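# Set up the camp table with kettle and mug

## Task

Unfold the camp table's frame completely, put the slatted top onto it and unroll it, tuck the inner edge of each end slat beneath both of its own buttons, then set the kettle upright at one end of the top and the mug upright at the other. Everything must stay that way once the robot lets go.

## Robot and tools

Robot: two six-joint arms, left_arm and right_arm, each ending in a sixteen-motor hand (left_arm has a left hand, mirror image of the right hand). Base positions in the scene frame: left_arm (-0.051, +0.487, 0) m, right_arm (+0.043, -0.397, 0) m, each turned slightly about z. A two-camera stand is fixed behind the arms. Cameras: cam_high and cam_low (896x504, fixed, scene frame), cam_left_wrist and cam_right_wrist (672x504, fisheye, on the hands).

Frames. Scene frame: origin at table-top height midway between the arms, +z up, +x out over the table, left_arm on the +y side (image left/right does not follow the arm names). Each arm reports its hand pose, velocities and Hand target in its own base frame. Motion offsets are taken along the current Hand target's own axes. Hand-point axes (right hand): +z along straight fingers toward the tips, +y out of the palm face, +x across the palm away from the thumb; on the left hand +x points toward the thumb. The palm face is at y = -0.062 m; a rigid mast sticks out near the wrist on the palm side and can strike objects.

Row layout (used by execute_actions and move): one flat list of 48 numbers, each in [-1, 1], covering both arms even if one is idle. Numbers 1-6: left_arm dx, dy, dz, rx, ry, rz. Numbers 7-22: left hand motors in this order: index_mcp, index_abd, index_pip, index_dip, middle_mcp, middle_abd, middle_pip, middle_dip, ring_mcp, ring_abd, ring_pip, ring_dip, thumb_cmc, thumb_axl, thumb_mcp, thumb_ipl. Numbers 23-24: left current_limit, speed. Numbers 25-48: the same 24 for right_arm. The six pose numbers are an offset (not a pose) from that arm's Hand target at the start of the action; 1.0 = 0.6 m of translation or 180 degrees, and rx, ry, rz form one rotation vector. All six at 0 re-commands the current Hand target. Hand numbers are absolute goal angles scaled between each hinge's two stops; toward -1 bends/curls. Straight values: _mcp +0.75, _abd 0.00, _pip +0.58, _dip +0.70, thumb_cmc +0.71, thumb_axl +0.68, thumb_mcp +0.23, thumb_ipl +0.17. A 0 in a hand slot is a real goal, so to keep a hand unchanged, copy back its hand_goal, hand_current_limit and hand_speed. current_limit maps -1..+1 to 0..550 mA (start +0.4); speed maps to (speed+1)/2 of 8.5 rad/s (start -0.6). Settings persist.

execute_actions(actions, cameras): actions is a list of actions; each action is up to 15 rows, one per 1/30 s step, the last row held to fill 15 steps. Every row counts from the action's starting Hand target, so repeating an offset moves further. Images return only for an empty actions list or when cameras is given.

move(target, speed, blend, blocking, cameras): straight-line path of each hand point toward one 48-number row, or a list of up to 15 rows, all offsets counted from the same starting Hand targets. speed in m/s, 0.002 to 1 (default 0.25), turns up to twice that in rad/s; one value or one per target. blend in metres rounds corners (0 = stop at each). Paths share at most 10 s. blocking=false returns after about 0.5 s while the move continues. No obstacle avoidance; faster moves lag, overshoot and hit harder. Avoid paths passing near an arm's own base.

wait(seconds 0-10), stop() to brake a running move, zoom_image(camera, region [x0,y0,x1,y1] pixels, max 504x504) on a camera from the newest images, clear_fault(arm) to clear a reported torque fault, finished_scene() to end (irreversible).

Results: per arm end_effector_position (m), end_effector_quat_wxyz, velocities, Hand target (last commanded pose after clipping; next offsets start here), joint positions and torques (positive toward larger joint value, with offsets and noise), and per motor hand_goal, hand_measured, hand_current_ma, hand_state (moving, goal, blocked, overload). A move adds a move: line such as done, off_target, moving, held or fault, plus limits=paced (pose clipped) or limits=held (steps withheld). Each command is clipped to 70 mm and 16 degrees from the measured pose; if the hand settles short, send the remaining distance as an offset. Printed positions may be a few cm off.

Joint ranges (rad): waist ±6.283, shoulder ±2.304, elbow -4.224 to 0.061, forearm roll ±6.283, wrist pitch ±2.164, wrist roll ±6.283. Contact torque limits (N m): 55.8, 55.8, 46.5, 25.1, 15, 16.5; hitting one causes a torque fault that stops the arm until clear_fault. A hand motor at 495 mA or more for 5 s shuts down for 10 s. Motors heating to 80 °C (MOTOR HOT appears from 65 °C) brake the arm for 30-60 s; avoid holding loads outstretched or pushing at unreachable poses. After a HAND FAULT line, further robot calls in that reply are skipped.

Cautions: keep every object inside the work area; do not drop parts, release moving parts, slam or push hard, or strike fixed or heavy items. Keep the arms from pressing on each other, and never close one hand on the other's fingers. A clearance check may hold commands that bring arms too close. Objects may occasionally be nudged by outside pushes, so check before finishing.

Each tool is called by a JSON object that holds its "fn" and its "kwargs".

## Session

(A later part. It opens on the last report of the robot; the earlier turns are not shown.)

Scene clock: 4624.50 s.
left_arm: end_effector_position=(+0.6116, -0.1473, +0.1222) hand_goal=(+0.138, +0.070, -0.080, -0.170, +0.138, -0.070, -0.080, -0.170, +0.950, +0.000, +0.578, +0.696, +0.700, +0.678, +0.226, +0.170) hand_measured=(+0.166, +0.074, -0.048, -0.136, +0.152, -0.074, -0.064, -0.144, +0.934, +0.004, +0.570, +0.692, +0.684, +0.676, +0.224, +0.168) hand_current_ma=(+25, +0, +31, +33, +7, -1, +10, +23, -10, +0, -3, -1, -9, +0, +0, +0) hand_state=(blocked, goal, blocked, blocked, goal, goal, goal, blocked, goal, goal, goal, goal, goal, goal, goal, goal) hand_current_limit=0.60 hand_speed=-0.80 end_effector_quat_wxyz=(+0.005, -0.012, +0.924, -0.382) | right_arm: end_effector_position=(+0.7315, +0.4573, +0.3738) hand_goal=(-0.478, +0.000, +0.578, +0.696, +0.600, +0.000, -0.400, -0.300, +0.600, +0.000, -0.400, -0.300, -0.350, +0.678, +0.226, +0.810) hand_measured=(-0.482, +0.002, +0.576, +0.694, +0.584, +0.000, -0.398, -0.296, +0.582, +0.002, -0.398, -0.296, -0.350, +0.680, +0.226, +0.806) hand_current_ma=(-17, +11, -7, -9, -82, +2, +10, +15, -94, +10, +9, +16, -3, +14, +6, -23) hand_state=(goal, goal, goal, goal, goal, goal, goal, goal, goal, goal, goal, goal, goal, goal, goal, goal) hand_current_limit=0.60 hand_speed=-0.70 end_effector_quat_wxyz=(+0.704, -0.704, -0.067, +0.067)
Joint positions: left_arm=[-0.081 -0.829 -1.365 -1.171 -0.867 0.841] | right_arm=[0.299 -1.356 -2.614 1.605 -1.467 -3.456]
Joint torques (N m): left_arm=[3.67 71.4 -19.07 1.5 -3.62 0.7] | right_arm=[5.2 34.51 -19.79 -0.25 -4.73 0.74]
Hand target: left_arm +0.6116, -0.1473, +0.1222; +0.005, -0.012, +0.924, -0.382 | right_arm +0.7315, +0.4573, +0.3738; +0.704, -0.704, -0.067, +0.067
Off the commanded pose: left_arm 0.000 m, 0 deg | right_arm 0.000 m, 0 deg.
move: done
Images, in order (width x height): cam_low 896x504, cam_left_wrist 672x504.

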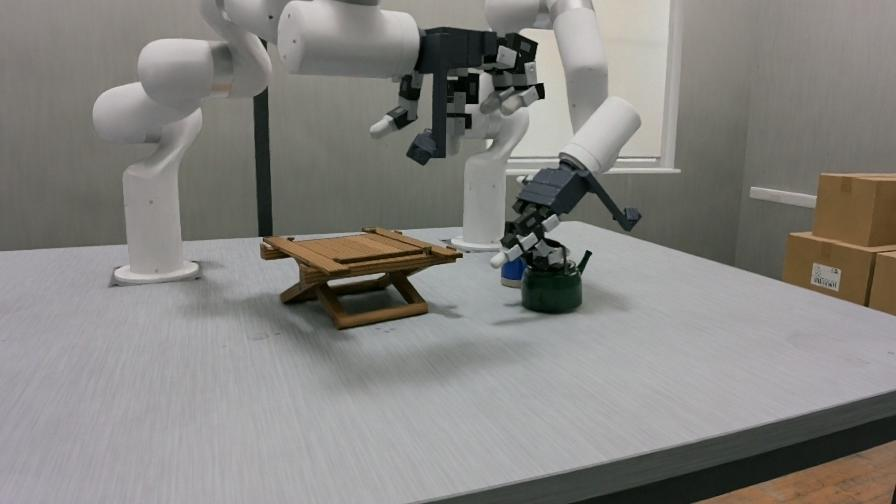

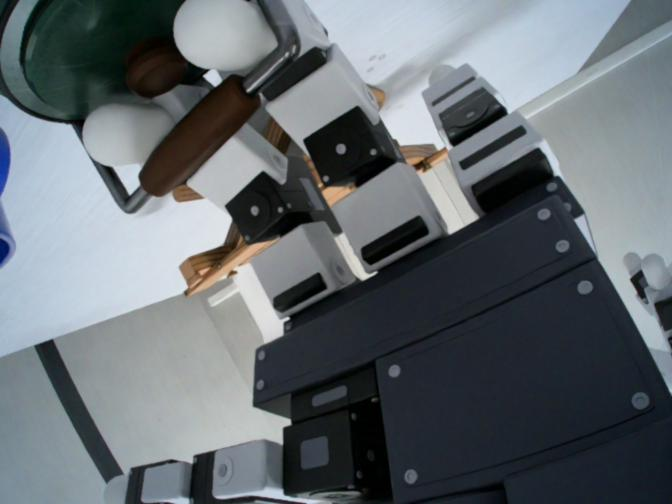

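{"fn": "move", "kwargs": {"target": [[0,0,0,0,0,0,0.137,0.07,-0.12,-0.28,0.137,-0.07,-0.12,-0.28,0.95,0,0.578,0.696,0.70,0.678,0.226,0.17,0.75,-0.8,0,0,0,0,0,0,-0.478,0,0.578,0.696,0.6,0,-0.4,-0.3,0.6,0,-0.4,-0.3,-0.35,0.678,0.226,0.81,0.6,-0.7],[0,-0.0236,-0.0236,0,0,0,0.137,0.07,-0.12,-0.28,0.137,-0.07,-0.12,-0.28,0.95,0,0.578,0.696,0.70,0.678,0.226,0.17,0.75,-0.8,0,0,0,0,0,0,-0.478,0,0.578,0.696,0.6,0,-0.4,-0.3,0.6,0,-0.4,-0.3,-0.35,0.678,0.226,0.81,0.6,-0.7]], "speed": 0.02, "cameras": ["cam_low","cam_left_wrist"]}}

{"fn": "zoom_image", "kwargs": {"camera": "cam_low", "region": [490, 210, 620, 320]}}

{"fn": "zoom_image", "kwargs": {"camera": "cam_left_wrist", "region": [0, 0, 336, 252]}}

Scene clock: 4637.97 s.
left_arm: end_effector_position=(+0.6116, -0.1473, +0.1422) hand_goal=(+0.138, +0.070, -0.120, -0.280, +0.138, -0.070, -0.120, -0.280, +0.950, +0.000, +0.578, +0.696, +0.700, +0.678, +0.226, +0.170) hand_measured=(+0.170, +0.078, -0.050, -0.244, +0.152, -0.076, -0.082, -0.250, +0.934, +0.004, +0.570, +0.692, +0.684, +0.676, +0.224, +0.168) hand_current_ma=(+32, +2, +113, +37, +7, -2, +41, +27, -10, +0, -3, -1, -9, +0, +0, +0) hand_state=(blocked, goal, blocked, blocked, goal, goal, blocked, blocked, goal, goal, goal, goal, goal, goal, goal, goal) hand_current_limit=0.75 hand_speed=-0.80 end_effector_quat_wxyz=(+0.005, -0.012, +0.924, -0.382) | right_arm: end_effector_position=(+0.7315, +0.4573, +0.3738) hand_goal=(-0.478, +0.000, +0.578, +0.696, +0.600, +0.000, -0.400, -0.300, +0.600, +0.000, -0.400, -0.300, -0.350, +0.678, +0.226, +0.810) hand_measured=(-0.482, +0.002, +0.576, +0.694, +0.584, +0.000, -0.398, -0.296, +0.582, +0.002, -0.398, -0.296, -0.350, +0.680, +0.226, +0.806) hand_current_ma=(-17, +11, -7, -9, -82, +2, +10, +15, -94, +10, +9, +16, -3, +14, +6, -23) hand_state=(goal, goal, goal, goal, goal, goal, goal, goal, goal, goal, goal, goal, goal, goal, goal, goal) hand_current_limit=0.60 hand_speed=-0.70 end_effector_quat_wxyz=(+0.704, -0.704, -0.067, +0.067)
Joint positions: left_arm=[-0.081 -0.796 -1.363 -1.147 -0.879 0.804] | right_arm=[0.299 -1.356 -2.614 1.605 -1.467 -3.456]
Joint torques (N m): left_arm=[-5.21 68.41 -17.12 2.07 -4.26 -1.91] | right_arm=[3.68 35.58 -19.99 -0.07 -4.72 0.68]
Hand target: left_arm +0.6116, -0.1473, +0.1422; +0.005, -0.012, +0.924, -0.382 | right_arm +0.7315, +0.4573, +0.3738; +0.704, -0.704, -0.067, +0.067
Off the commanded pose: left_arm 0.000 m, 0 deg | right_arm 0.000 m, 0 deg.
move: done
Images, in order (width x height): cam_low 896x504, cam_left_wrist 672x504.

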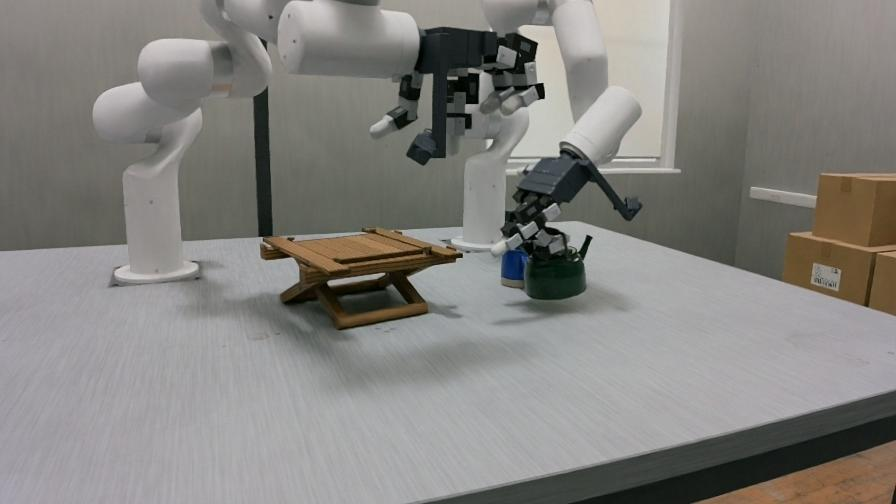

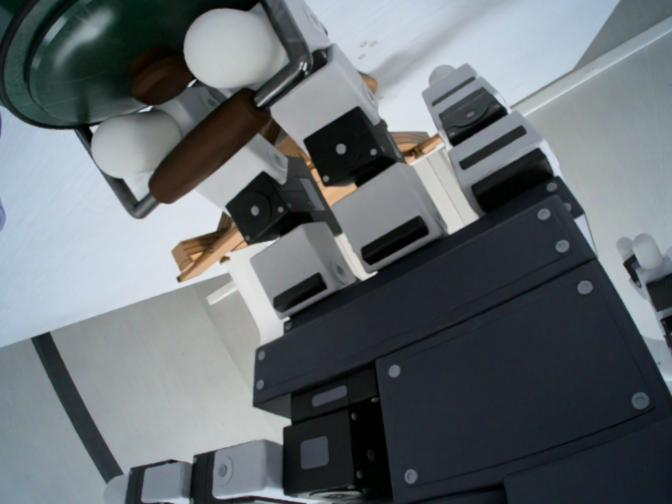

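Scaled by 3.877 from the camera's 896x504 image, which has a finer 1280x720 frame.

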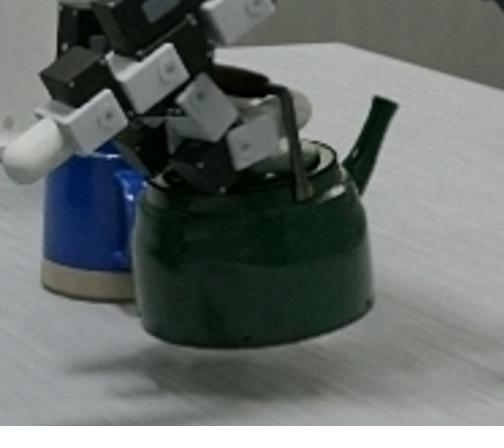

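Scaled by 1.500 from the camera's 672x504 image, which has a finer 960x720 frame.

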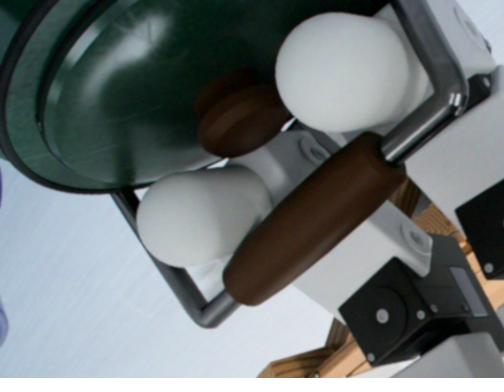

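{"fn": "move", "kwargs": {"target": [0,-0.1885,-0.1885,0,0,0,0.137,0.07,-0.12,-0.28,0.137,-0.07,-0.12,-0.28,0.95,0,0.578,0.696,0.70,0.678,0.226,0.17,0.75,-0.8,-0.523,-0.1,-0.952,0,0,0,-0.478,0,0.578,0.696,0.6,0,-0.4,-0.3,0.6,0,-0.4,-0.3,-0.35,0.678,0.226,0.81,0.6,-0.7], "speed": 0.14, "cameras": ["cam_low","cam_high","cam_left_wrist"]}}

{"fn": "zoom_image", "kwargs": {"camera": "cam_low", "region": [470, 130, 640, 310]}}

Scene clock: 4666.97 s.
left_arm: end_effector_position=(+0.6117, -0.1475, +0.3022) hand_goal=(+0.138, +0.070, -0.120, -0.280, +0.138, -0.070, -0.120, -0.280, +0.950, +0.000, +0.578, +0.696, +0.700, +0.678, +0.226, +0.170) hand_measured=(+0.170, +0.078, -0.050, -0.244, +0.152, -0.076, -0.082, -0.250, +0.934, +0.004, +0.570, +0.692, +0.684, +0.676, +0.224, +0.168) hand_current_ma=(+32, +2, +113, +37, +7, -2, +41, +27, -10, +0, -3, -1, -9, +0, +0, +0) hand_state=(blocked, goal, blocked, blocked, goal, goal, blocked, blocked, goal, goal, goal, goal, goal, goal, goal, goal) hand_current_limit=0.75 hand_speed=-0.80 end_effector_quat_wxyz=(+0.005, -0.012, +0.924, -0.382) | right_arm: end_effector_position=(+0.5316, -0.1629, +0.4336) hand_goal=(-0.478, +0.000, +0.578, +0.696, +0.600, +0.000, -0.400, -0.300, +0.600, +0.000, -0.400, -0.300, -0.350, +0.678, +0.226, +0.810) hand_measured=(-0.480, +0.002, +0.576, +0.694, +0.584, +0.000, -0.398, -0.296, +0.582, +0.002, -0.398, -0.296, -0.350, +0.680, +0.226, +0.806) hand_current_ma=(-15, +11, -7, -9, -82, +2, +10, +15, -94, +10, +9, +16, -3, +14, +5, -23) hand_state=(goal, goal, goal, goal, goal, goal, goal, goal, goal, goal, goal, goal, goal, goal, goal, goal) hand_current_limit=0.60 hand_speed=-0.70 end_effector_quat_wxyz=(+0.704, -0.704, -0.067, +0.067)
Joint positions: left_arm=[-0.082 -0.587 -1.432 -0.972 -1.016 0.506] | right_arm=[-0.562 -0.765 -1.713 1.072 -2.159 -3.918]
Joint torques (N m): left_arm=[-8.56 68.35 -31 1.2 -3.87 -1.77] | right_arm=[-9.42 24.39 -20.25 -1.25 -5.63 -0.67]
Hand target: left_arm +0.6117, -0.1475, +0.3022; +0.005, -0.012, +0.924, -0.382 | right_arm +0.5315, -0.1630, +0.4336; +0.704, -0.704, -0.067, +0.067
Off the commanded pose: left_arm 0.000 m, 0 deg | right_arm 0.000 m, 0 deg.
move: done
Images, in order (width x height): cam_high 896x504, cam_low 896x504, cam_left_wrist 672x504.

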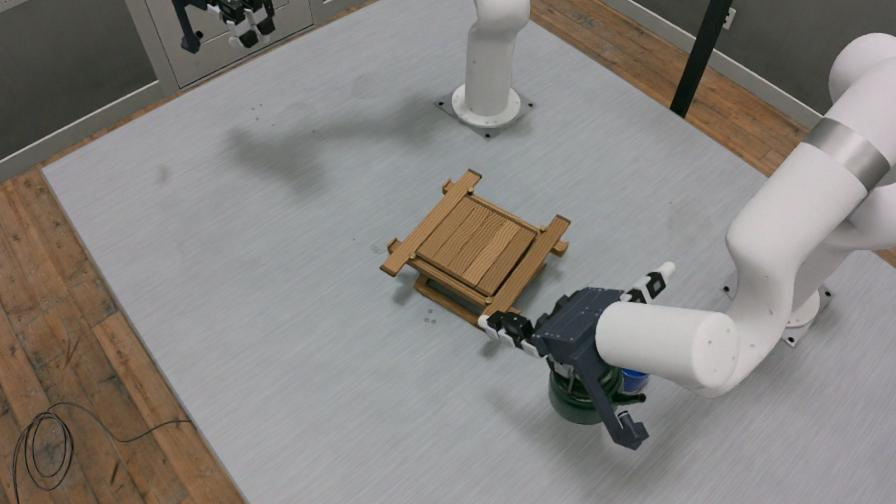

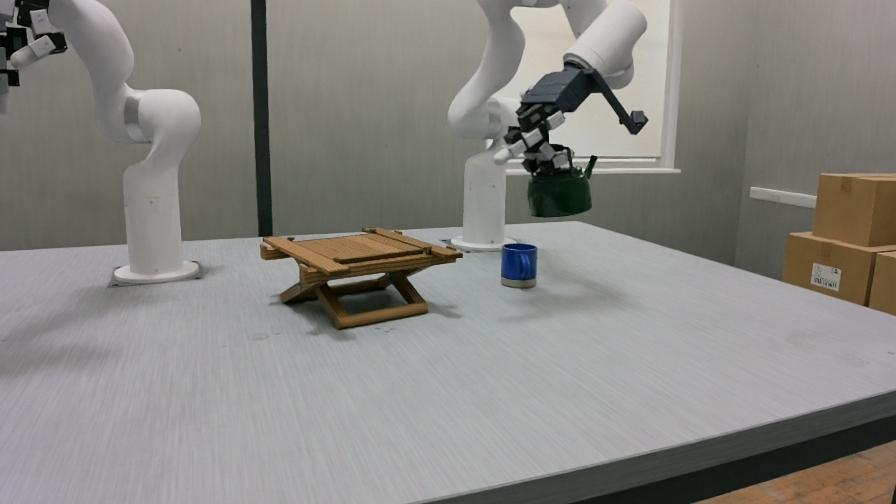

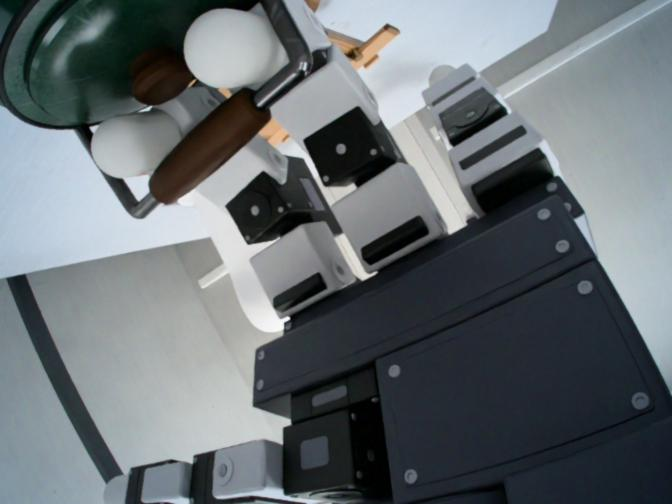

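Scaled by 2.800 from the camera's 896x504 image, which has a finer 1280x720 frame.

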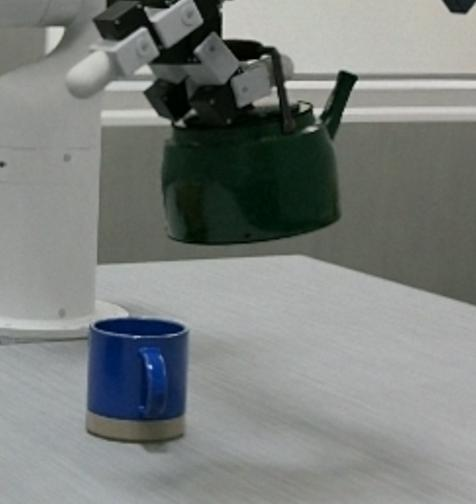

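{"fn": "move", "kwargs": {"target": [0.131,-0.507,0.507,0,0,0,0.137,0.07,-0.12,-0.28,0.137,-0.07,-0.12,-0.28,0.95,0,0.578,0.696,0.70,0.678,0.226,0.17,0.75,-0.8,0,0,0,0,0,0,-0.478,0,0.578,0.696,0.6,0,-0.4,-0.3,0.6,0,-0.4,-0.3,-0.35,0.678,0.226,0.81,0.6,-0.7], "speed": 0.08, "cameras": ["cam_low","cam_high","cam_left_wrist"]}}

{"fn": "zoom_image", "kwargs": {"camera": "cam_low", "region": [250, 130, 490, 340]}}

{"fn": "zoom_image", "kwargs": {"camera": "cam_high", "region": [330, 100, 630, 340]}}

Scene clock: 4680.57 s.
left_arm: end_effector_position=(+0.5444, -0.5796, +0.3017) hand_goal=(+0.138, +0.070, -0.120, -0.280, +0.138, -0.070, -0.120, -0.280, +0.950, +0.000, +0.578, +0.696, +0.700, +0.678, +0.226, +0.170) hand_measured=(+0.172, +0.078, -0.052, -0.246, +0.152, -0.078, -0.082, -0.252, +0.934, +0.004, +0.570, +0.692, +0.684, +0.676, +0.224, +0.168) hand_current_ma=(+35, +2, +108, +33, +8, -2, +40, +25, -10, +0, -3, -1, -9, +0, +0, +0) hand_state=(blocked, goal, blocked, blocked, goal, goal, blocked, blocked, goal, goal, goal, goal, goal, goal, goal, goal) hand_current_limit=0.75 hand_speed=-0.80 end_effector_quat_wxyz=(+0.005, -0.012, +0.924, -0.382) | right_arm: end_effector_position=(+0.5315, -0.1630, +0.4336) hand_goal=(-0.478, +0.000, +0.578, +0.696, +0.600, +0.000, -0.400, -0.300, +0.600, +0.000, -0.400, -0.300, -0.350, +0.678, +0.226, +0.810) hand_measured=(-0.480, +0.002, +0.576, +0.694, +0.584, +0.000, -0.398, -0.296, +0.582, +0.002, -0.398, -0.296, -0.350, +0.680, +0.226, +0.806) hand_current_ma=(-15, +11, -7, -9, -82, +2, +10, +15, -94, +10, +9, +16, -3, +14, +5, -23) hand_state=(goal, goal, goal, goal, goal, goal, goal, goal, goal, goal, goal, goal, goal, goal, goal, goal) hand_current_limit=0.60 hand_speed=-0.70 end_effector_quat_wxyz=(+0.704, -0.704, -0.067, +0.067)
Joint positions: left_arm=[-0.708 -0.885 -1.908 -0.972 -0.688 -0.059] | right_arm=[-0.562 -0.765 -1.713 1.072 -2.159 -3.918]
Joint torques (N m): left_arm=[-8.21 59.48 -33.55 1.37 0.63 -1.68] | right_arm=[-11.48 25.96 -19.27 -1.23 -5.29 0.61]
Hand target: left_arm +0.5443, -0.5796, +0.3017; +0.005, -0.012, +0.924, -0.382 | right_arm +0.5315, -0.1630, +0.4336; +0.704, -0.704, -0.067, +0.067
Off the commanded pose: left_arm 0.000 m, 0 deg | right_arm 0.000 m, 0 deg.
move: done
Images, in order (width x height): cam_high 896x504, cam_low 896x504, cam_left_wrist 672x504.

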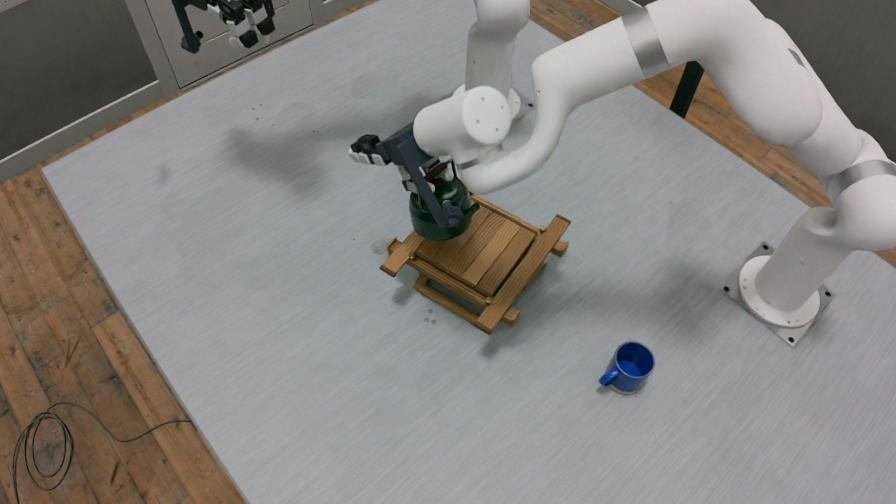

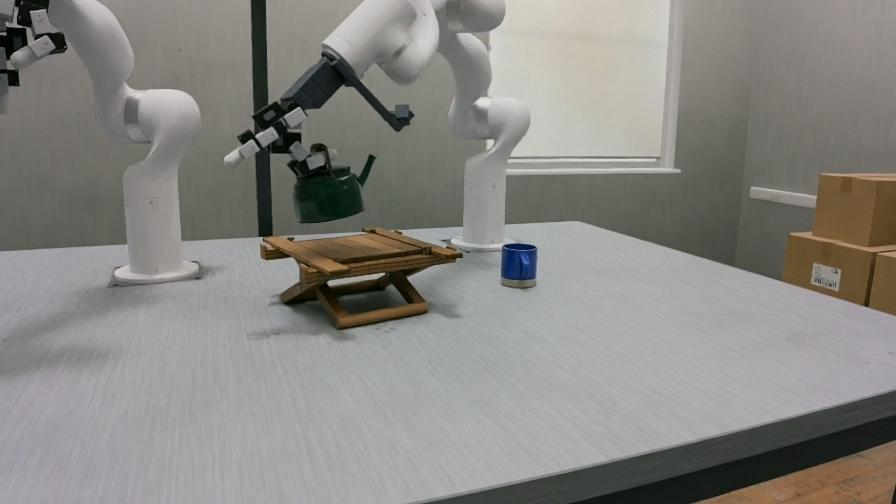

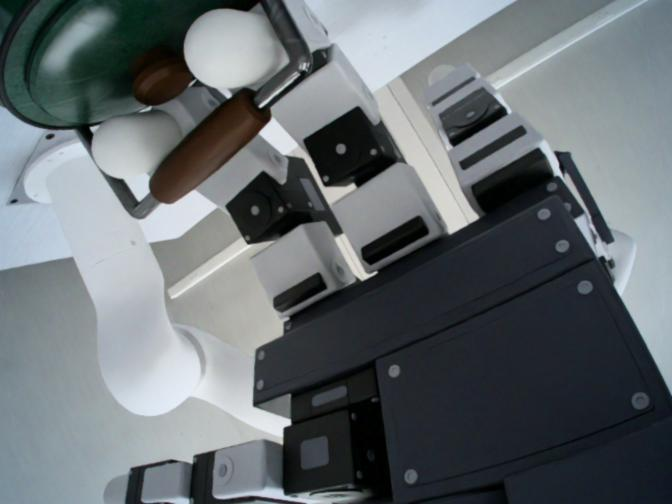

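Scaled by 2.100 from the camera's 896x504 image, which has a finer 1280x720 frame.

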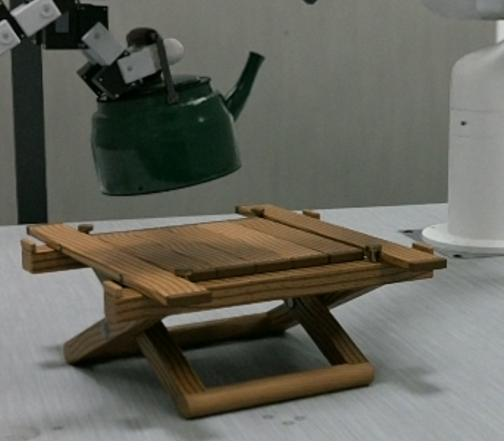

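Scaled by 1.680 from the camera's 896x504 image, which has a finer 1280x720 frame.

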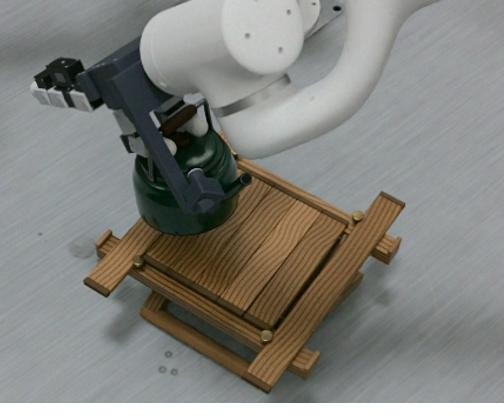

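{"fn": "move", "kwargs": {"target": [[0.0333,0,0,0,0,0,0.137,0.07,-0.12,-0.28,0.137,-0.07,-0.12,-0.28,0.95,0,0.578,0.696,0.70,0.678,0.226,0.17,0.75,-0.8,0,0,0,0,0,0,-0.478,0,0.578,0.696,0.6,0,-0.4,-0.3,0.6,0,-0.4,-0.3,-0.35,0.678,0.226,0.81,0.6,-0.7],[0.0333,0.0424,0.0424,0,0,0,0.137,0.07,-0.12,-0.28,0.137,-0.07,-0.12,-0.28,0.95,0,0.578,0.696,0.70,0.678,0.226,0.17,0.75,-0.8,0,0,0,0,0,0,-0.478,0,0.578,0.696,0.6,0,-0.4,-0.3,0.6,0,-0.4,-0.3,-0.35,0.678,0.226,0.81,0.6,-0.7]], "speed": 0.03, "cameras": ["cam_low","cam_high","cam_left_wrist"]}}

{"fn": "zoom_image", "kwargs": {"camera": "cam_low", "region": [260, 160, 460, 310]}}

{"fn": "zoom_image", "kwargs": {"camera": "cam_high", "region": [330, 120, 580, 340]}}

Scene clock: 4726.83 s.
left_arm: end_effector_position=(+0.5243, -0.5801, +0.2658) hand_goal=(+0.138, +0.070, -0.120, -0.280, +0.138, -0.070, -0.120, -0.280, +0.950, +0.000, +0.578, +0.696, +0.700, +0.678, +0.226, +0.170) hand_measured=(+0.172, +0.078, -0.052, -0.246, +0.152, -0.078, -0.082, -0.252, +0.934, +0.004, +0.570, +0.692, +0.684, +0.676, +0.224, +0.168) hand_current_ma=(+35, +3, +109, +33, +8, -2, +40, +25, -10, +0, -3, -1, -9, +0, +0, +0) hand_state=(blocked, goal, blocked, blocked, goal, goal, blocked, blocked, goal, goal, goal, goal, goal, goal, goal, goal) hand_current_limit=0.75 hand_speed=-0.80 end_effector_quat_wxyz=(+0.005, -0.012, +0.924, -0.382) | right_arm: end_effector_position=(+0.5315, -0.1630, +0.4336) hand_goal=(-0.478, +0.000, +0.578, +0.696, +0.600, +0.000, -0.400, -0.300, +0.600, +0.000, -0.400, -0.300, -0.350, +0.678, +0.226, +0.810) hand_measured=(-0.480, +0.002, +0.576, +0.694, +0.584, +0.000, -0.398, -0.296, +0.582, +0.002, -0.398, -0.296, -0.350, +0.680, +0.226, +0.806) hand_current_ma=(-15, +11, -7, -9, -82, +2, +10, +15, -94, +10, +9, +16, -3, +14, +5, -23) hand_state=(goal, goal, goal, goal, goal, goal, goal, goal, goal, goal, goal, goal, goal, goal, goal, goal) hand_current_limit=0.60 hand_speed=-0.70 end_effector_quat_wxyz=(+0.704, -0.704, -0.067, +0.067)
Joint positions: left_arm=[-0.727 -0.868 -1.798 -1.075 -0.626 0.058] | right_arm=[-0.562 -0.765 -1.713 1.072 -2.159 -3.918]
Joint torques (N m): left_arm=[-4.74 56.41 -22.26 -1.77 2.84 1.34] | right_arm=[-9.05 26.28 -19.08 -1.01 -5.26 0.56]
Hand target: left_arm +0.5243, -0.5800, +0.2658; +0.005, -0.012, +0.924, -0.382 | right_arm +0.5315, -0.1630, +0.4336; +0.704, -0.704, -0.067, +0.067
Off the commanded pose: left_arm 0.000 m, 0 deg | right_arm 0.000 m, 0 deg.
move: done
Images, in order (width x height): cam_high 896x504, cam_low 896x504, cam_left_wrist 672x504.

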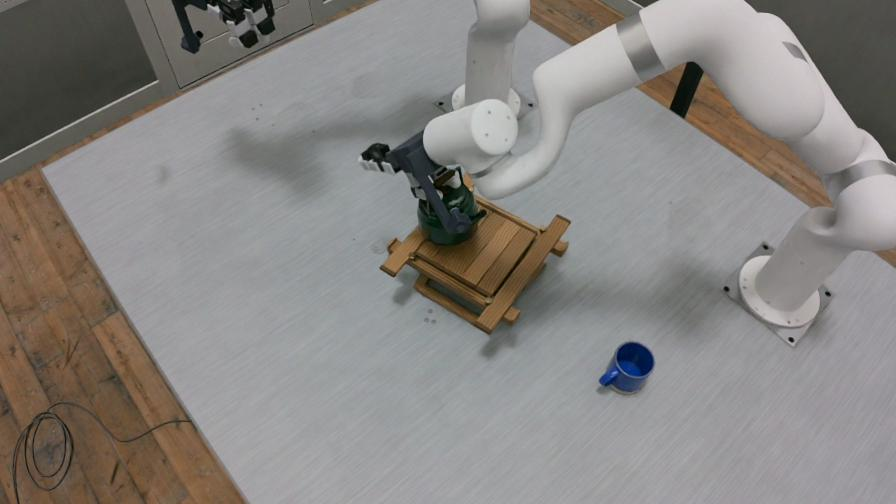

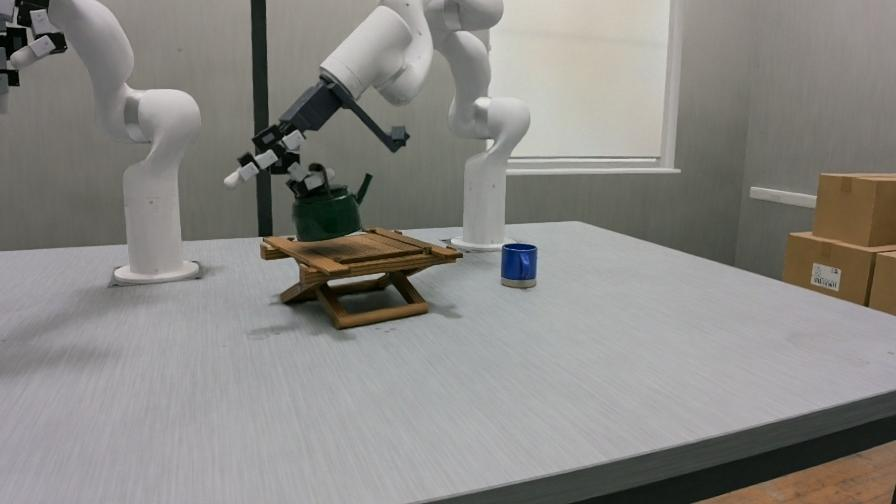

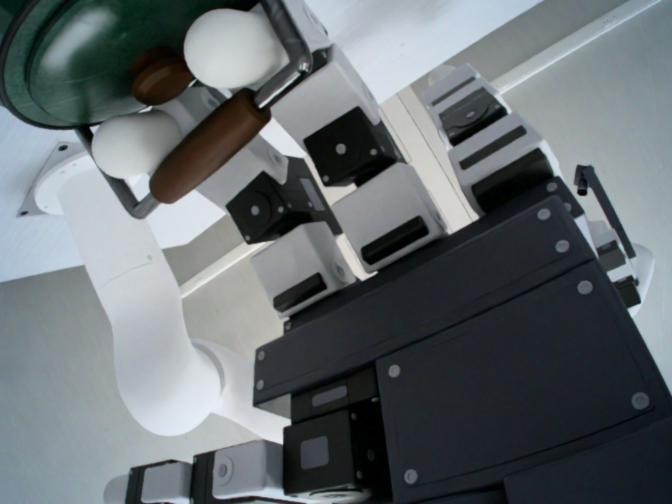

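Scaled by 2.520 from the camera's 896x504 image, which has a finer 1280x720 frame.

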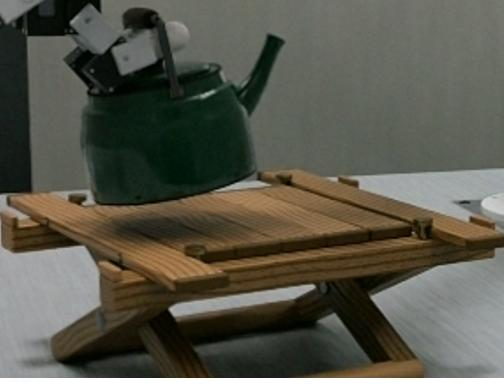

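Scaled by 2.016 from the camera's 896x504 image, which has a finer 1280x720 frame.

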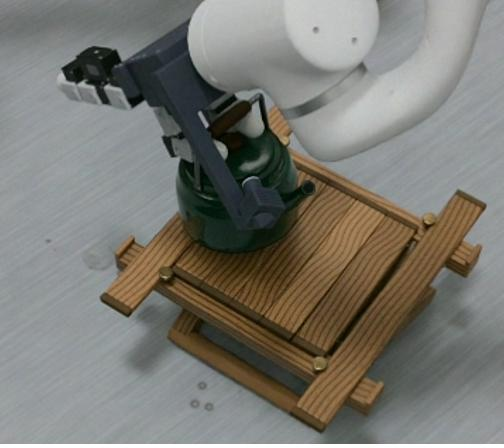

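{"fn": "move", "kwargs": {"target": [0,0.0165,0.0165,0,0,0,0.137,0.07,-0.12,-0.28,0.137,-0.07,-0.12,-0.28,0.95,0,0.578,0.696,0.70,0.678,0.226,0.17,0.75,-0.8,0,0,0,0,0,0,-0.478,0,0.578,0.696,0.6,0,-0.4,-0.3,0.6,0,-0.4,-0.3,-0.35,0.678,0.226,0.81,0.6,-0.7], "speed": 0.02, "cameras": ["cam_low"]}}

{"fn": "zoom_image", "kwargs": {"camera": "cam_low", "region": [280, 170, 400, 290]}}

Scene clock: 4735.77 s.
left_arm: end_effector_position=(+0.5243, -0.5800, +0.2518) hand_goal=(+0.138, +0.070, -0.120, -0.280, +0.138, -0.070, -0.120, -0.280, +0.950, +0.000, +0.578, +0.696, +0.700, +0.678, +0.226, +0.170) hand_measured=(+0.172, +0.078, -0.052, -0.246, +0.152, -0.078, -0.082, -0.252, +0.934, +0.004, +0.570, +0.692, +0.684, +0.676, +0.224, +0.168) hand_current_ma=(+35, +3, +109, +33, +8, -2, +40, +25, -10, +0, -3, -1, -9, +0, +0, +0) hand_state=(blocked, goal, blocked, blocked, goal, goal, blocked, blocked, goal, goal, goal, goal, goal, goal, goal, goal) hand_current_limit=0.75 hand_speed=-0.80 end_effector_quat_wxyz=(+0.005, -0.012, +0.924, -0.382) | right_arm: end_effector_position=(+0.5315, -0.1630, +0.4336) hand_goal=(-0.478, +0.000, +0.578, +0.696, +0.600, +0.000, -0.400, -0.300, +0.600, +0.000, -0.400, -0.300, -0.350, +0.678, +0.226, +0.810) hand_measured=(-0.480, +0.002, +0.576, +0.694, +0.584, +0.000, -0.398, -0.296, +0.582, +0.002, -0.398, -0.296, -0.350, +0.680, +0.226, +0.806) hand_current_ma=(-15, +11, -7, -9, -82, +2, +10, +15, -94, +10, +9, +16, -3, +14, +5, -23) hand_state=(goal, goal, goal, goal, goal, goal, goal, goal, goal, goal, goal, goal, goal, goal, goal, goal) hand_current_limit=0.60 hand_speed=-0.70 end_effector_quat_wxyz=(+0.704, -0.704, -0.067, +0.067)
Joint positions: left_arm=[-0.727 -0.881 -1.788 -1.104 -0.616 0.094] | right_arm=[-0.562 -0.765 -1.713 1.072 -2.159 -3.918]
Joint torques (N m): left_arm=[2.09 57.09 -22.03 -1.69 2.95 1.41] | right_arm=[-9.3 26.27 -19.57 -0.87 -5.09 0.5]
Hand target: left_arm +0.5243, -0.5800, +0.2518; +0.005, -0.012, +0.924, -0.382 | right_arm +0.5315, -0.1630, +0.4336; +0.704, -0.704, -0.067, +0.067
Off the commanded pose: left_arm 0.000 m, 0 deg | right_arm 0.000 m, 0 deg.
move: done
Images, in order (width x height): cam_low 896x504.

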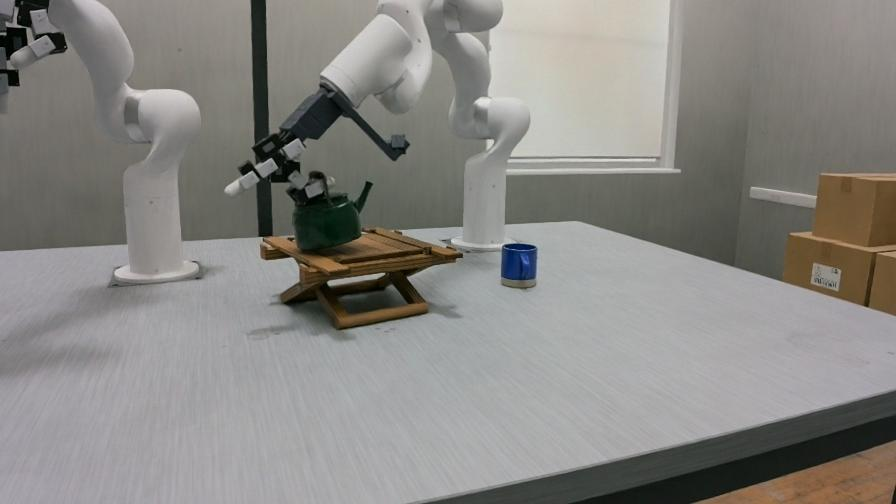

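Scaled by 4.200 from the camera's 896x504 image, which has a finer 1280x720 frame.

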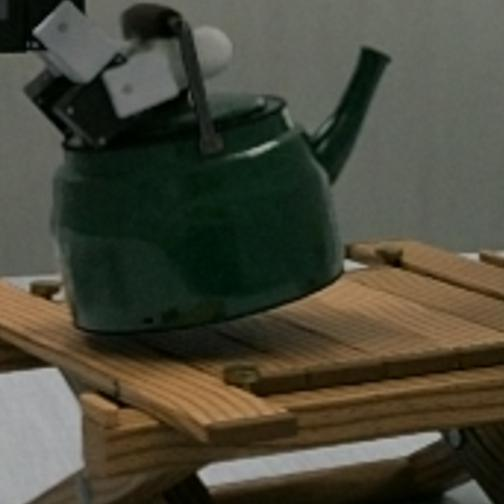

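{"fn": "move", "kwargs": {"target": [0,0.0083,0.0083,0,0,0,0.137,0.07,-0.12,-0.28,0.137,-0.07,-0.12,-0.28,0.95,0,0.578,0.696,0.70,0.678,0.226,0.17,0.75,-0.8,0,0,0,0,0,0,-0.478,0,0.578,0.696,0.6,0,-0.4,-0.3,0.6,0,-0.4,-0.3,-0.35,0.678,0.226,0.81,0.6,-0.7], "speed": 0.015, "cameras": ["cam_low","cam_high","cam_left_wrist"]}}

{"fn": "zoom_image", "kwargs": {"camera": "cam_low", "region": [280, 170, 400, 290]}}

{"fn": "zoom_image", "kwargs": {"camera": "cam_left_wrist", "region": [0, 0, 336, 252]}}

Scene clock: 4741.40 s.
left_arm: end_effector_position=(+0.5243, -0.5800, +0.2448) hand_goal=(+0.138, +0.070, -0.120, -0.280, +0.138, -0.070, -0.120, -0.280, +0.950, +0.000, +0.578, +0.696, +0.700, +0.678, +0.226, +0.170) hand_measured=(+0.172, +0.078, -0.052, -0.246, +0.152, -0.078, -0.082, -0.252, +0.934, +0.004, +0.570, +0.692, +0.684, +0.676, +0.224, +0.168) hand_current_ma=(+35, +3, +106, +33, +8, -2, +40, +25, -10, +0, -3, -1, -9, +0, +0, +0) hand_state=(blocked, goal, blocked, blocked, goal, goal, blocked, blocked, goal, goal, goal, goal, goal, goal, goal, goal) hand_current_limit=0.75 hand_speed=-0.80 end_effector_quat_wxyz=(+0.005, -0.012, +0.924, -0.382) | right_arm: end_effector_position=(+0.5315, -0.1630, +0.4336) hand_goal=(-0.478, +0.000, +0.578, +0.696, +0.600, +0.000, -0.400, -0.300, +0.600, +0.000, -0.400, -0.300, -0.350, +0.678, +0.226, +0.810) hand_measured=(-0.480, +0.002, +0.576, +0.694, +0.584, +0.000, -0.398, -0.296, +0.582, +0.002, -0.398, -0.296, -0.350, +0.680, +0.226, +0.806) hand_current_ma=(-15, +11, -7, -9, -82, +2, +10, +15, -94, +10, +9, +16, -3, +14, +5, -23) hand_state=(goal, goal, goal, goal, goal, goal, goal, goal, goal, goal, goal, goal, goal, goal, goal, goal) hand_current_limit=0.60 hand_speed=-0.70 end_effector_quat_wxyz=(+0.704, -0.704, -0.067, +0.067)
Joint positions: left_arm=[-0.727 -0.888 -1.783 -1.119 -0.61 0.112] | right_arm=[-0.562 -0.765 -1.713 1.072 -2.159 -3.918]
Joint torques (N m): left_arm=[4.82 56.5 -21 -2.04 2.82 1.41] | right_arm=[-8.96 26.01 -19.16 -0.79 -5 0.58]
Hand target: left_arm +0.5243, -0.5800, +0.2447; +0.005, -0.012, +0.924, -0.382 | right_arm +0.5315, -0.1630, +0.4336; +0.704, -0.704, -0.067, +0.067
Off the commanded pose: left_arm 0.000 m, 0 deg | right_arm 0.000 m, 0 deg.
move: done
Images, in order (width x height): cam_high 896x504, cam_low 896x504, cam_left_wrist 672x504.

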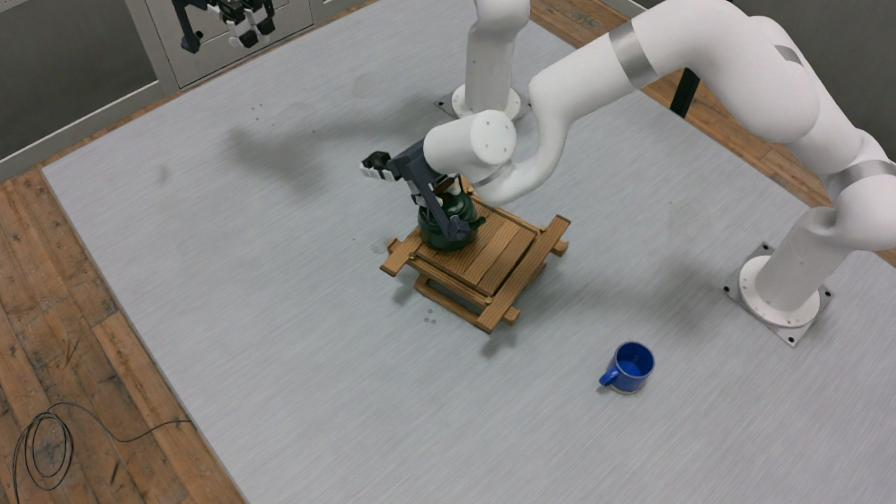

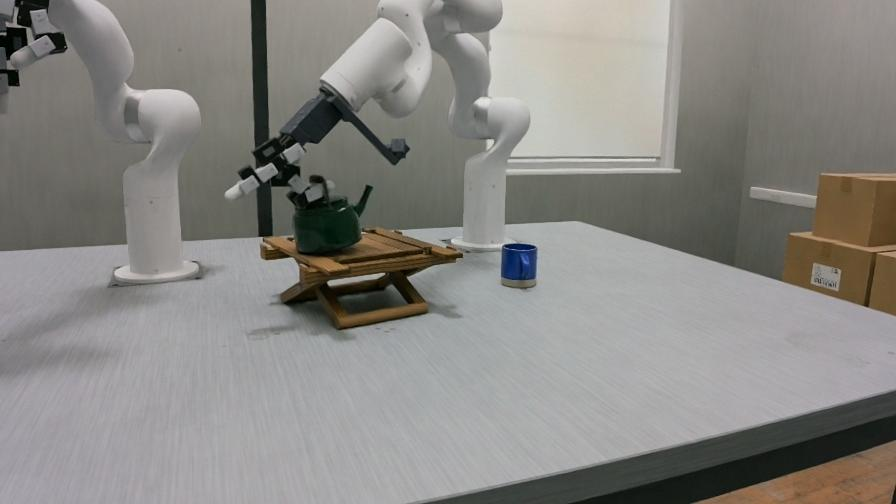

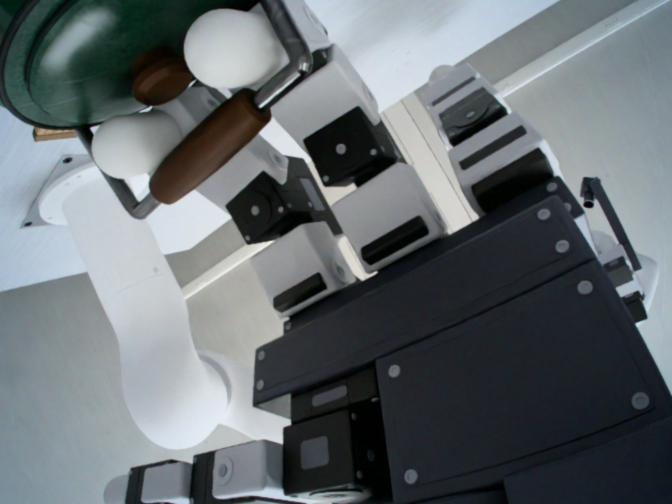

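Scaled by 4.200 from the camera's 896x504 image, which has a finer 1280x720 frame.

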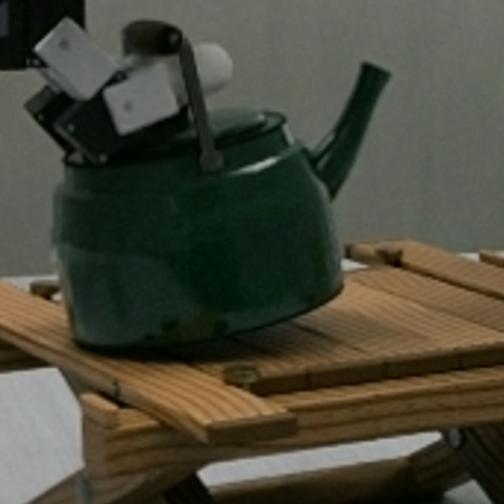

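Scaled by 1.500 from the camera's 672x504 image, which has a finer 960x720 frame.

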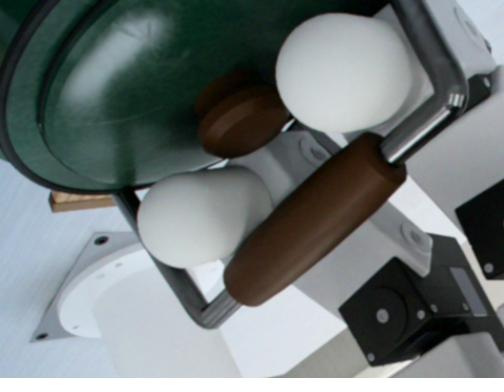

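{"fn": "move", "kwargs": {"target": [0,0.0071,0.0071,0,0,0,0.137,0.07,-0.12,-0.28,0.137,-0.07,-0.12,-0.28,0.95,0,0.578,0.696,0.70,0.678,0.226,0.17,0.75,-0.8,0,0,0,0,0,0,-0.478,0,0.578,0.696,0.6,0,-0.4,-0.3,0.6,0,-0.4,-0.3,-0.35,0.678,0.226,0.81,0.6,-0.7], "speed": 0.01, "cameras": ["cam_low","cam_left_wrist"]}}

{"fn": "zoom_image", "kwargs": {"camera": "cam_low", "region": [280, 170, 400, 290]}}

{"fn": "zoom_image", "kwargs": {"camera": "cam_left_wrist", "region": [0, 0, 336, 252]}}

Scene clock: 4746.10 s.
left_arm: end_effector_position=(+0.5246, -0.5803, +0.2402) hand_goal=(+0.138, +0.070, -0.120, -0.280, +0.138, -0.070, -0.120, -0.280, +0.950, +0.000, +0.578, +0.696, +0.700, +0.678, +0.226, +0.170) hand_measured=(+0.174, +0.072, -0.092, -0.240, +0.140, -0.082, -0.100, -0.232, +0.934, +0.004, +0.570, +0.692, +0.684, +0.676, +0.224, +0.168) hand_current_ma=(+42, +0, +24, +46, +0, -4, +12, +62, -10, +0, -3, -1, -9, +0, +0, +0) hand_state=(blocked, goal, blocked, blocked, goal, goal, goal, blocked, goal, goal, goal, goal, goal, goal, goal, goal) hand_current_limit=0.75 hand_speed=-0.80 end_effector_quat_wxyz=(+0.005, -0.012, +0.924, -0.383) | right_arm: end_effector_position=(+0.5315, -0.1630, +0.4336) hand_goal=(-0.478, +0.000, +0.578, +0.696, +0.600, +0.000, -0.400, -0.300, +0.600, +0.000, -0.400, -0.300, -0.350, +0.678, +0.226, +0.810) hand_measured=(-0.480, +0.002, +0.576, +0.694, +0.584, +0.000, -0.398, -0.296, +0.582, +0.002, -0.398, -0.296, -0.350, +0.680, +0.226, +0.806) hand_current_ma=(-15, +11, -7, -9, -82, +2, +10, +15, -94, +10, +9, +16, -3, +14, +5, -23) hand_state=(goal, goal, goal, goal, goal, goal, goal, goal, goal, goal, goal, goal, goal, goal, goal, goal) hand_current_limit=0.60 hand_speed=-0.70 end_effector_quat_wxyz=(+0.704, -0.704, -0.067, +0.067)
Joint positions: left_arm=[-0.727 -0.893 -1.78 -1.132 -0.606 0.128] | right_arm=[-0.562 -0.765 -1.713 1.072 -2.159 -3.918]
Joint torques (N m): left_arm=[4.39 6.78 10.71 2.26 4.52 2.25] | right_arm=[-10.22 24.99 -19.2 -0.71 -4.69 0.66]
Hand target: left_arm +0.5243, -0.5800, +0.2387; +0.005, -0.012, +0.924, -0.382 | right_arm +0.5315, -0.1630, +0.4336; +0.704, -0.704, -0.067, +0.067
Off the commanded pose: left_arm 0.002 m, 0 deg | right_arm 0.000 m, 0 deg.
move: done
Images, in order (width x height): cam_low 896x504, cam_left_wrist 672x504.

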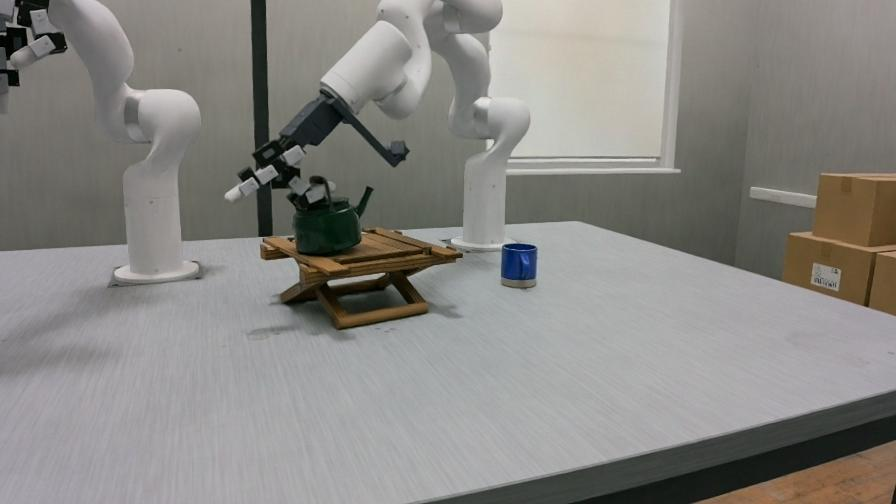

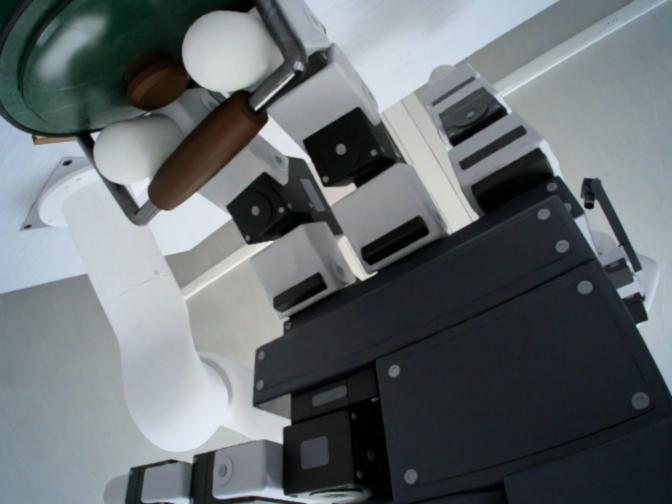

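Scaled by 4.200 from the camera's 896x504 image, which has a finer 1280x720 frame.

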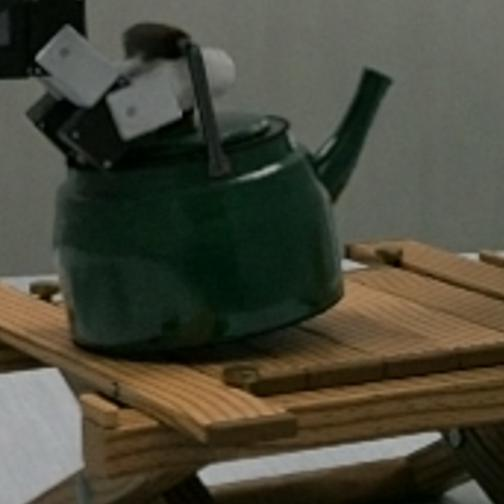

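Scaled by 1.500 from the camera's 672x504 image, which has a finer 960x720 frame.

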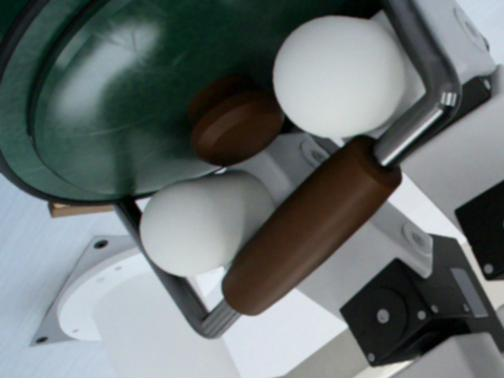

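{"fn": "move", "kwargs": {"target": [0,-0.0045,-0.0045,0,0,0,0.137,0.07,-0.12,-0.28,0.137,-0.07,-0.12,-0.28,0.95,0,0.578,0.696,0.70,0.678,0.226,0.17,0.75,-0.8,0,0,0,0,0,0,-0.478,0,0.578,0.696,0.6,0,-0.4,-0.3,0.6,0,-0.4,-0.3,-0.35,0.678,0.226,0.81,0.6,-0.7], "speed": 0.02, "cameras": ["cam_low"]}}

{"fn": "zoom_image", "kwargs": {"camera": "cam_low", "region": [280, 170, 400, 290]}}

Scene clock: 4752.73 s.
left_arm: end_effector_position=(+0.5243, -0.5799, +0.2422) hand_goal=(+0.138, +0.070, -0.120, -0.280, +0.138, -0.070, -0.120, -0.280, +0.950, +0.000, +0.578, +0.696, +0.700, +0.678, +0.226, +0.170) hand_measured=(+0.180, +0.070, -0.088, -0.238, +0.146, -0.084, -0.100, -0.230, +0.934, +0.004, +0.570, +0.692, +0.684, +0.676, +0.224, +0.168) hand_current_ma=(+52, +0, +32, +49, +3, -6, +13, +65, -10, +0, -3, -1, -9, +0, +0, +0) hand_state=(blocked, goal, blocked, blocked, goal, goal, goal, blocked, goal, goal, goal, goal, goal, goal, goal, goal) hand_current_limit=0.75 hand_speed=-0.80 end_effector_quat_wxyz=(+0.005, -0.012, +0.924, -0.382) | right_arm: end_effector_position=(+0.5315, -0.1630, +0.4336) hand_goal=(-0.478, +0.000, +0.578, +0.696, +0.600, +0.000, -0.400, -0.300, +0.600, +0.000, -0.400, -0.300, -0.350, +0.678, +0.226, +0.810) hand_measured=(-0.480, +0.002, +0.576, +0.694, +0.584, +0.000, -0.398, -0.296, +0.582, +0.002, -0.398, -0.296, -0.350, +0.680, +0.226, +0.806) hand_current_ma=(-15, +11, -7, -9, -82, +2, +10, +15, -94, +10, +9, +16, -3, +14, +5, -23) hand_state=(goal, goal, goal, goal, goal, goal, goal, goal, goal, goal, goal, goal, goal, goal, goal, goal) hand_current_limit=0.60 hand_speed=-0.70 end_effector_quat_wxyz=(+0.704, -0.704, -0.067, +0.067)
Joint positions: left_arm=[-0.727 -0.891 -1.781 -1.124 -0.609 0.118] | right_arm=[-0.562 -0.765 -1.713 1.072 -2.159 -3.918]
Joint torques (N m): left_arm=[2.75 66.55 -25.53 2.2 -3.24 -1.68] | right_arm=[-9.47 25.96 -19.73 -0.81 -4.56 0.6]
Hand target: left_arm +0.5243, -0.5800, +0.2425; +0.005, -0.012, +0.924, -0.382 | right_arm +0.5315, -0.1630, +0.4336; +0.704, -0.704, -0.067, +0.067
Off the commanded pose: left_arm 0.000 m, 0 deg | right_arm 0.000 m, 0 deg.
move: done
Images, in order (width x height): cam_low 896x504.

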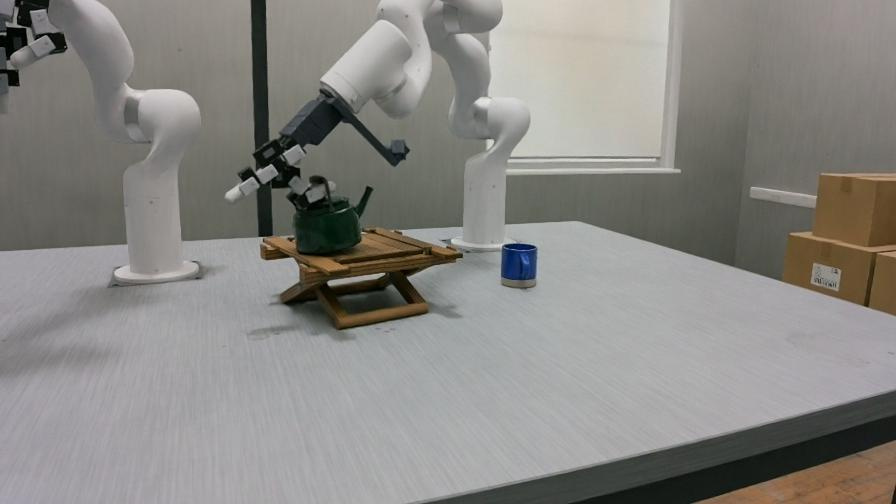

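Scaled by 4.200 from the camera's 896x504 image, which has a finer 1280x720 frame.

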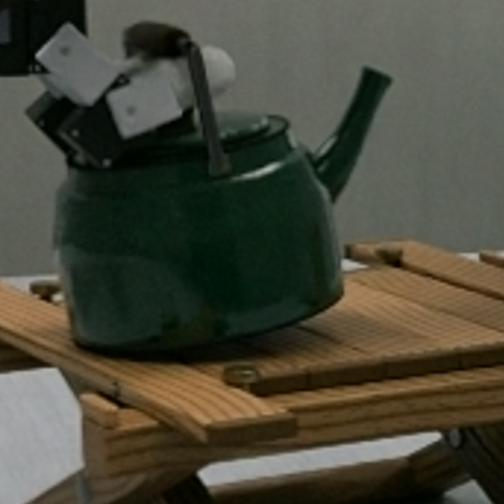

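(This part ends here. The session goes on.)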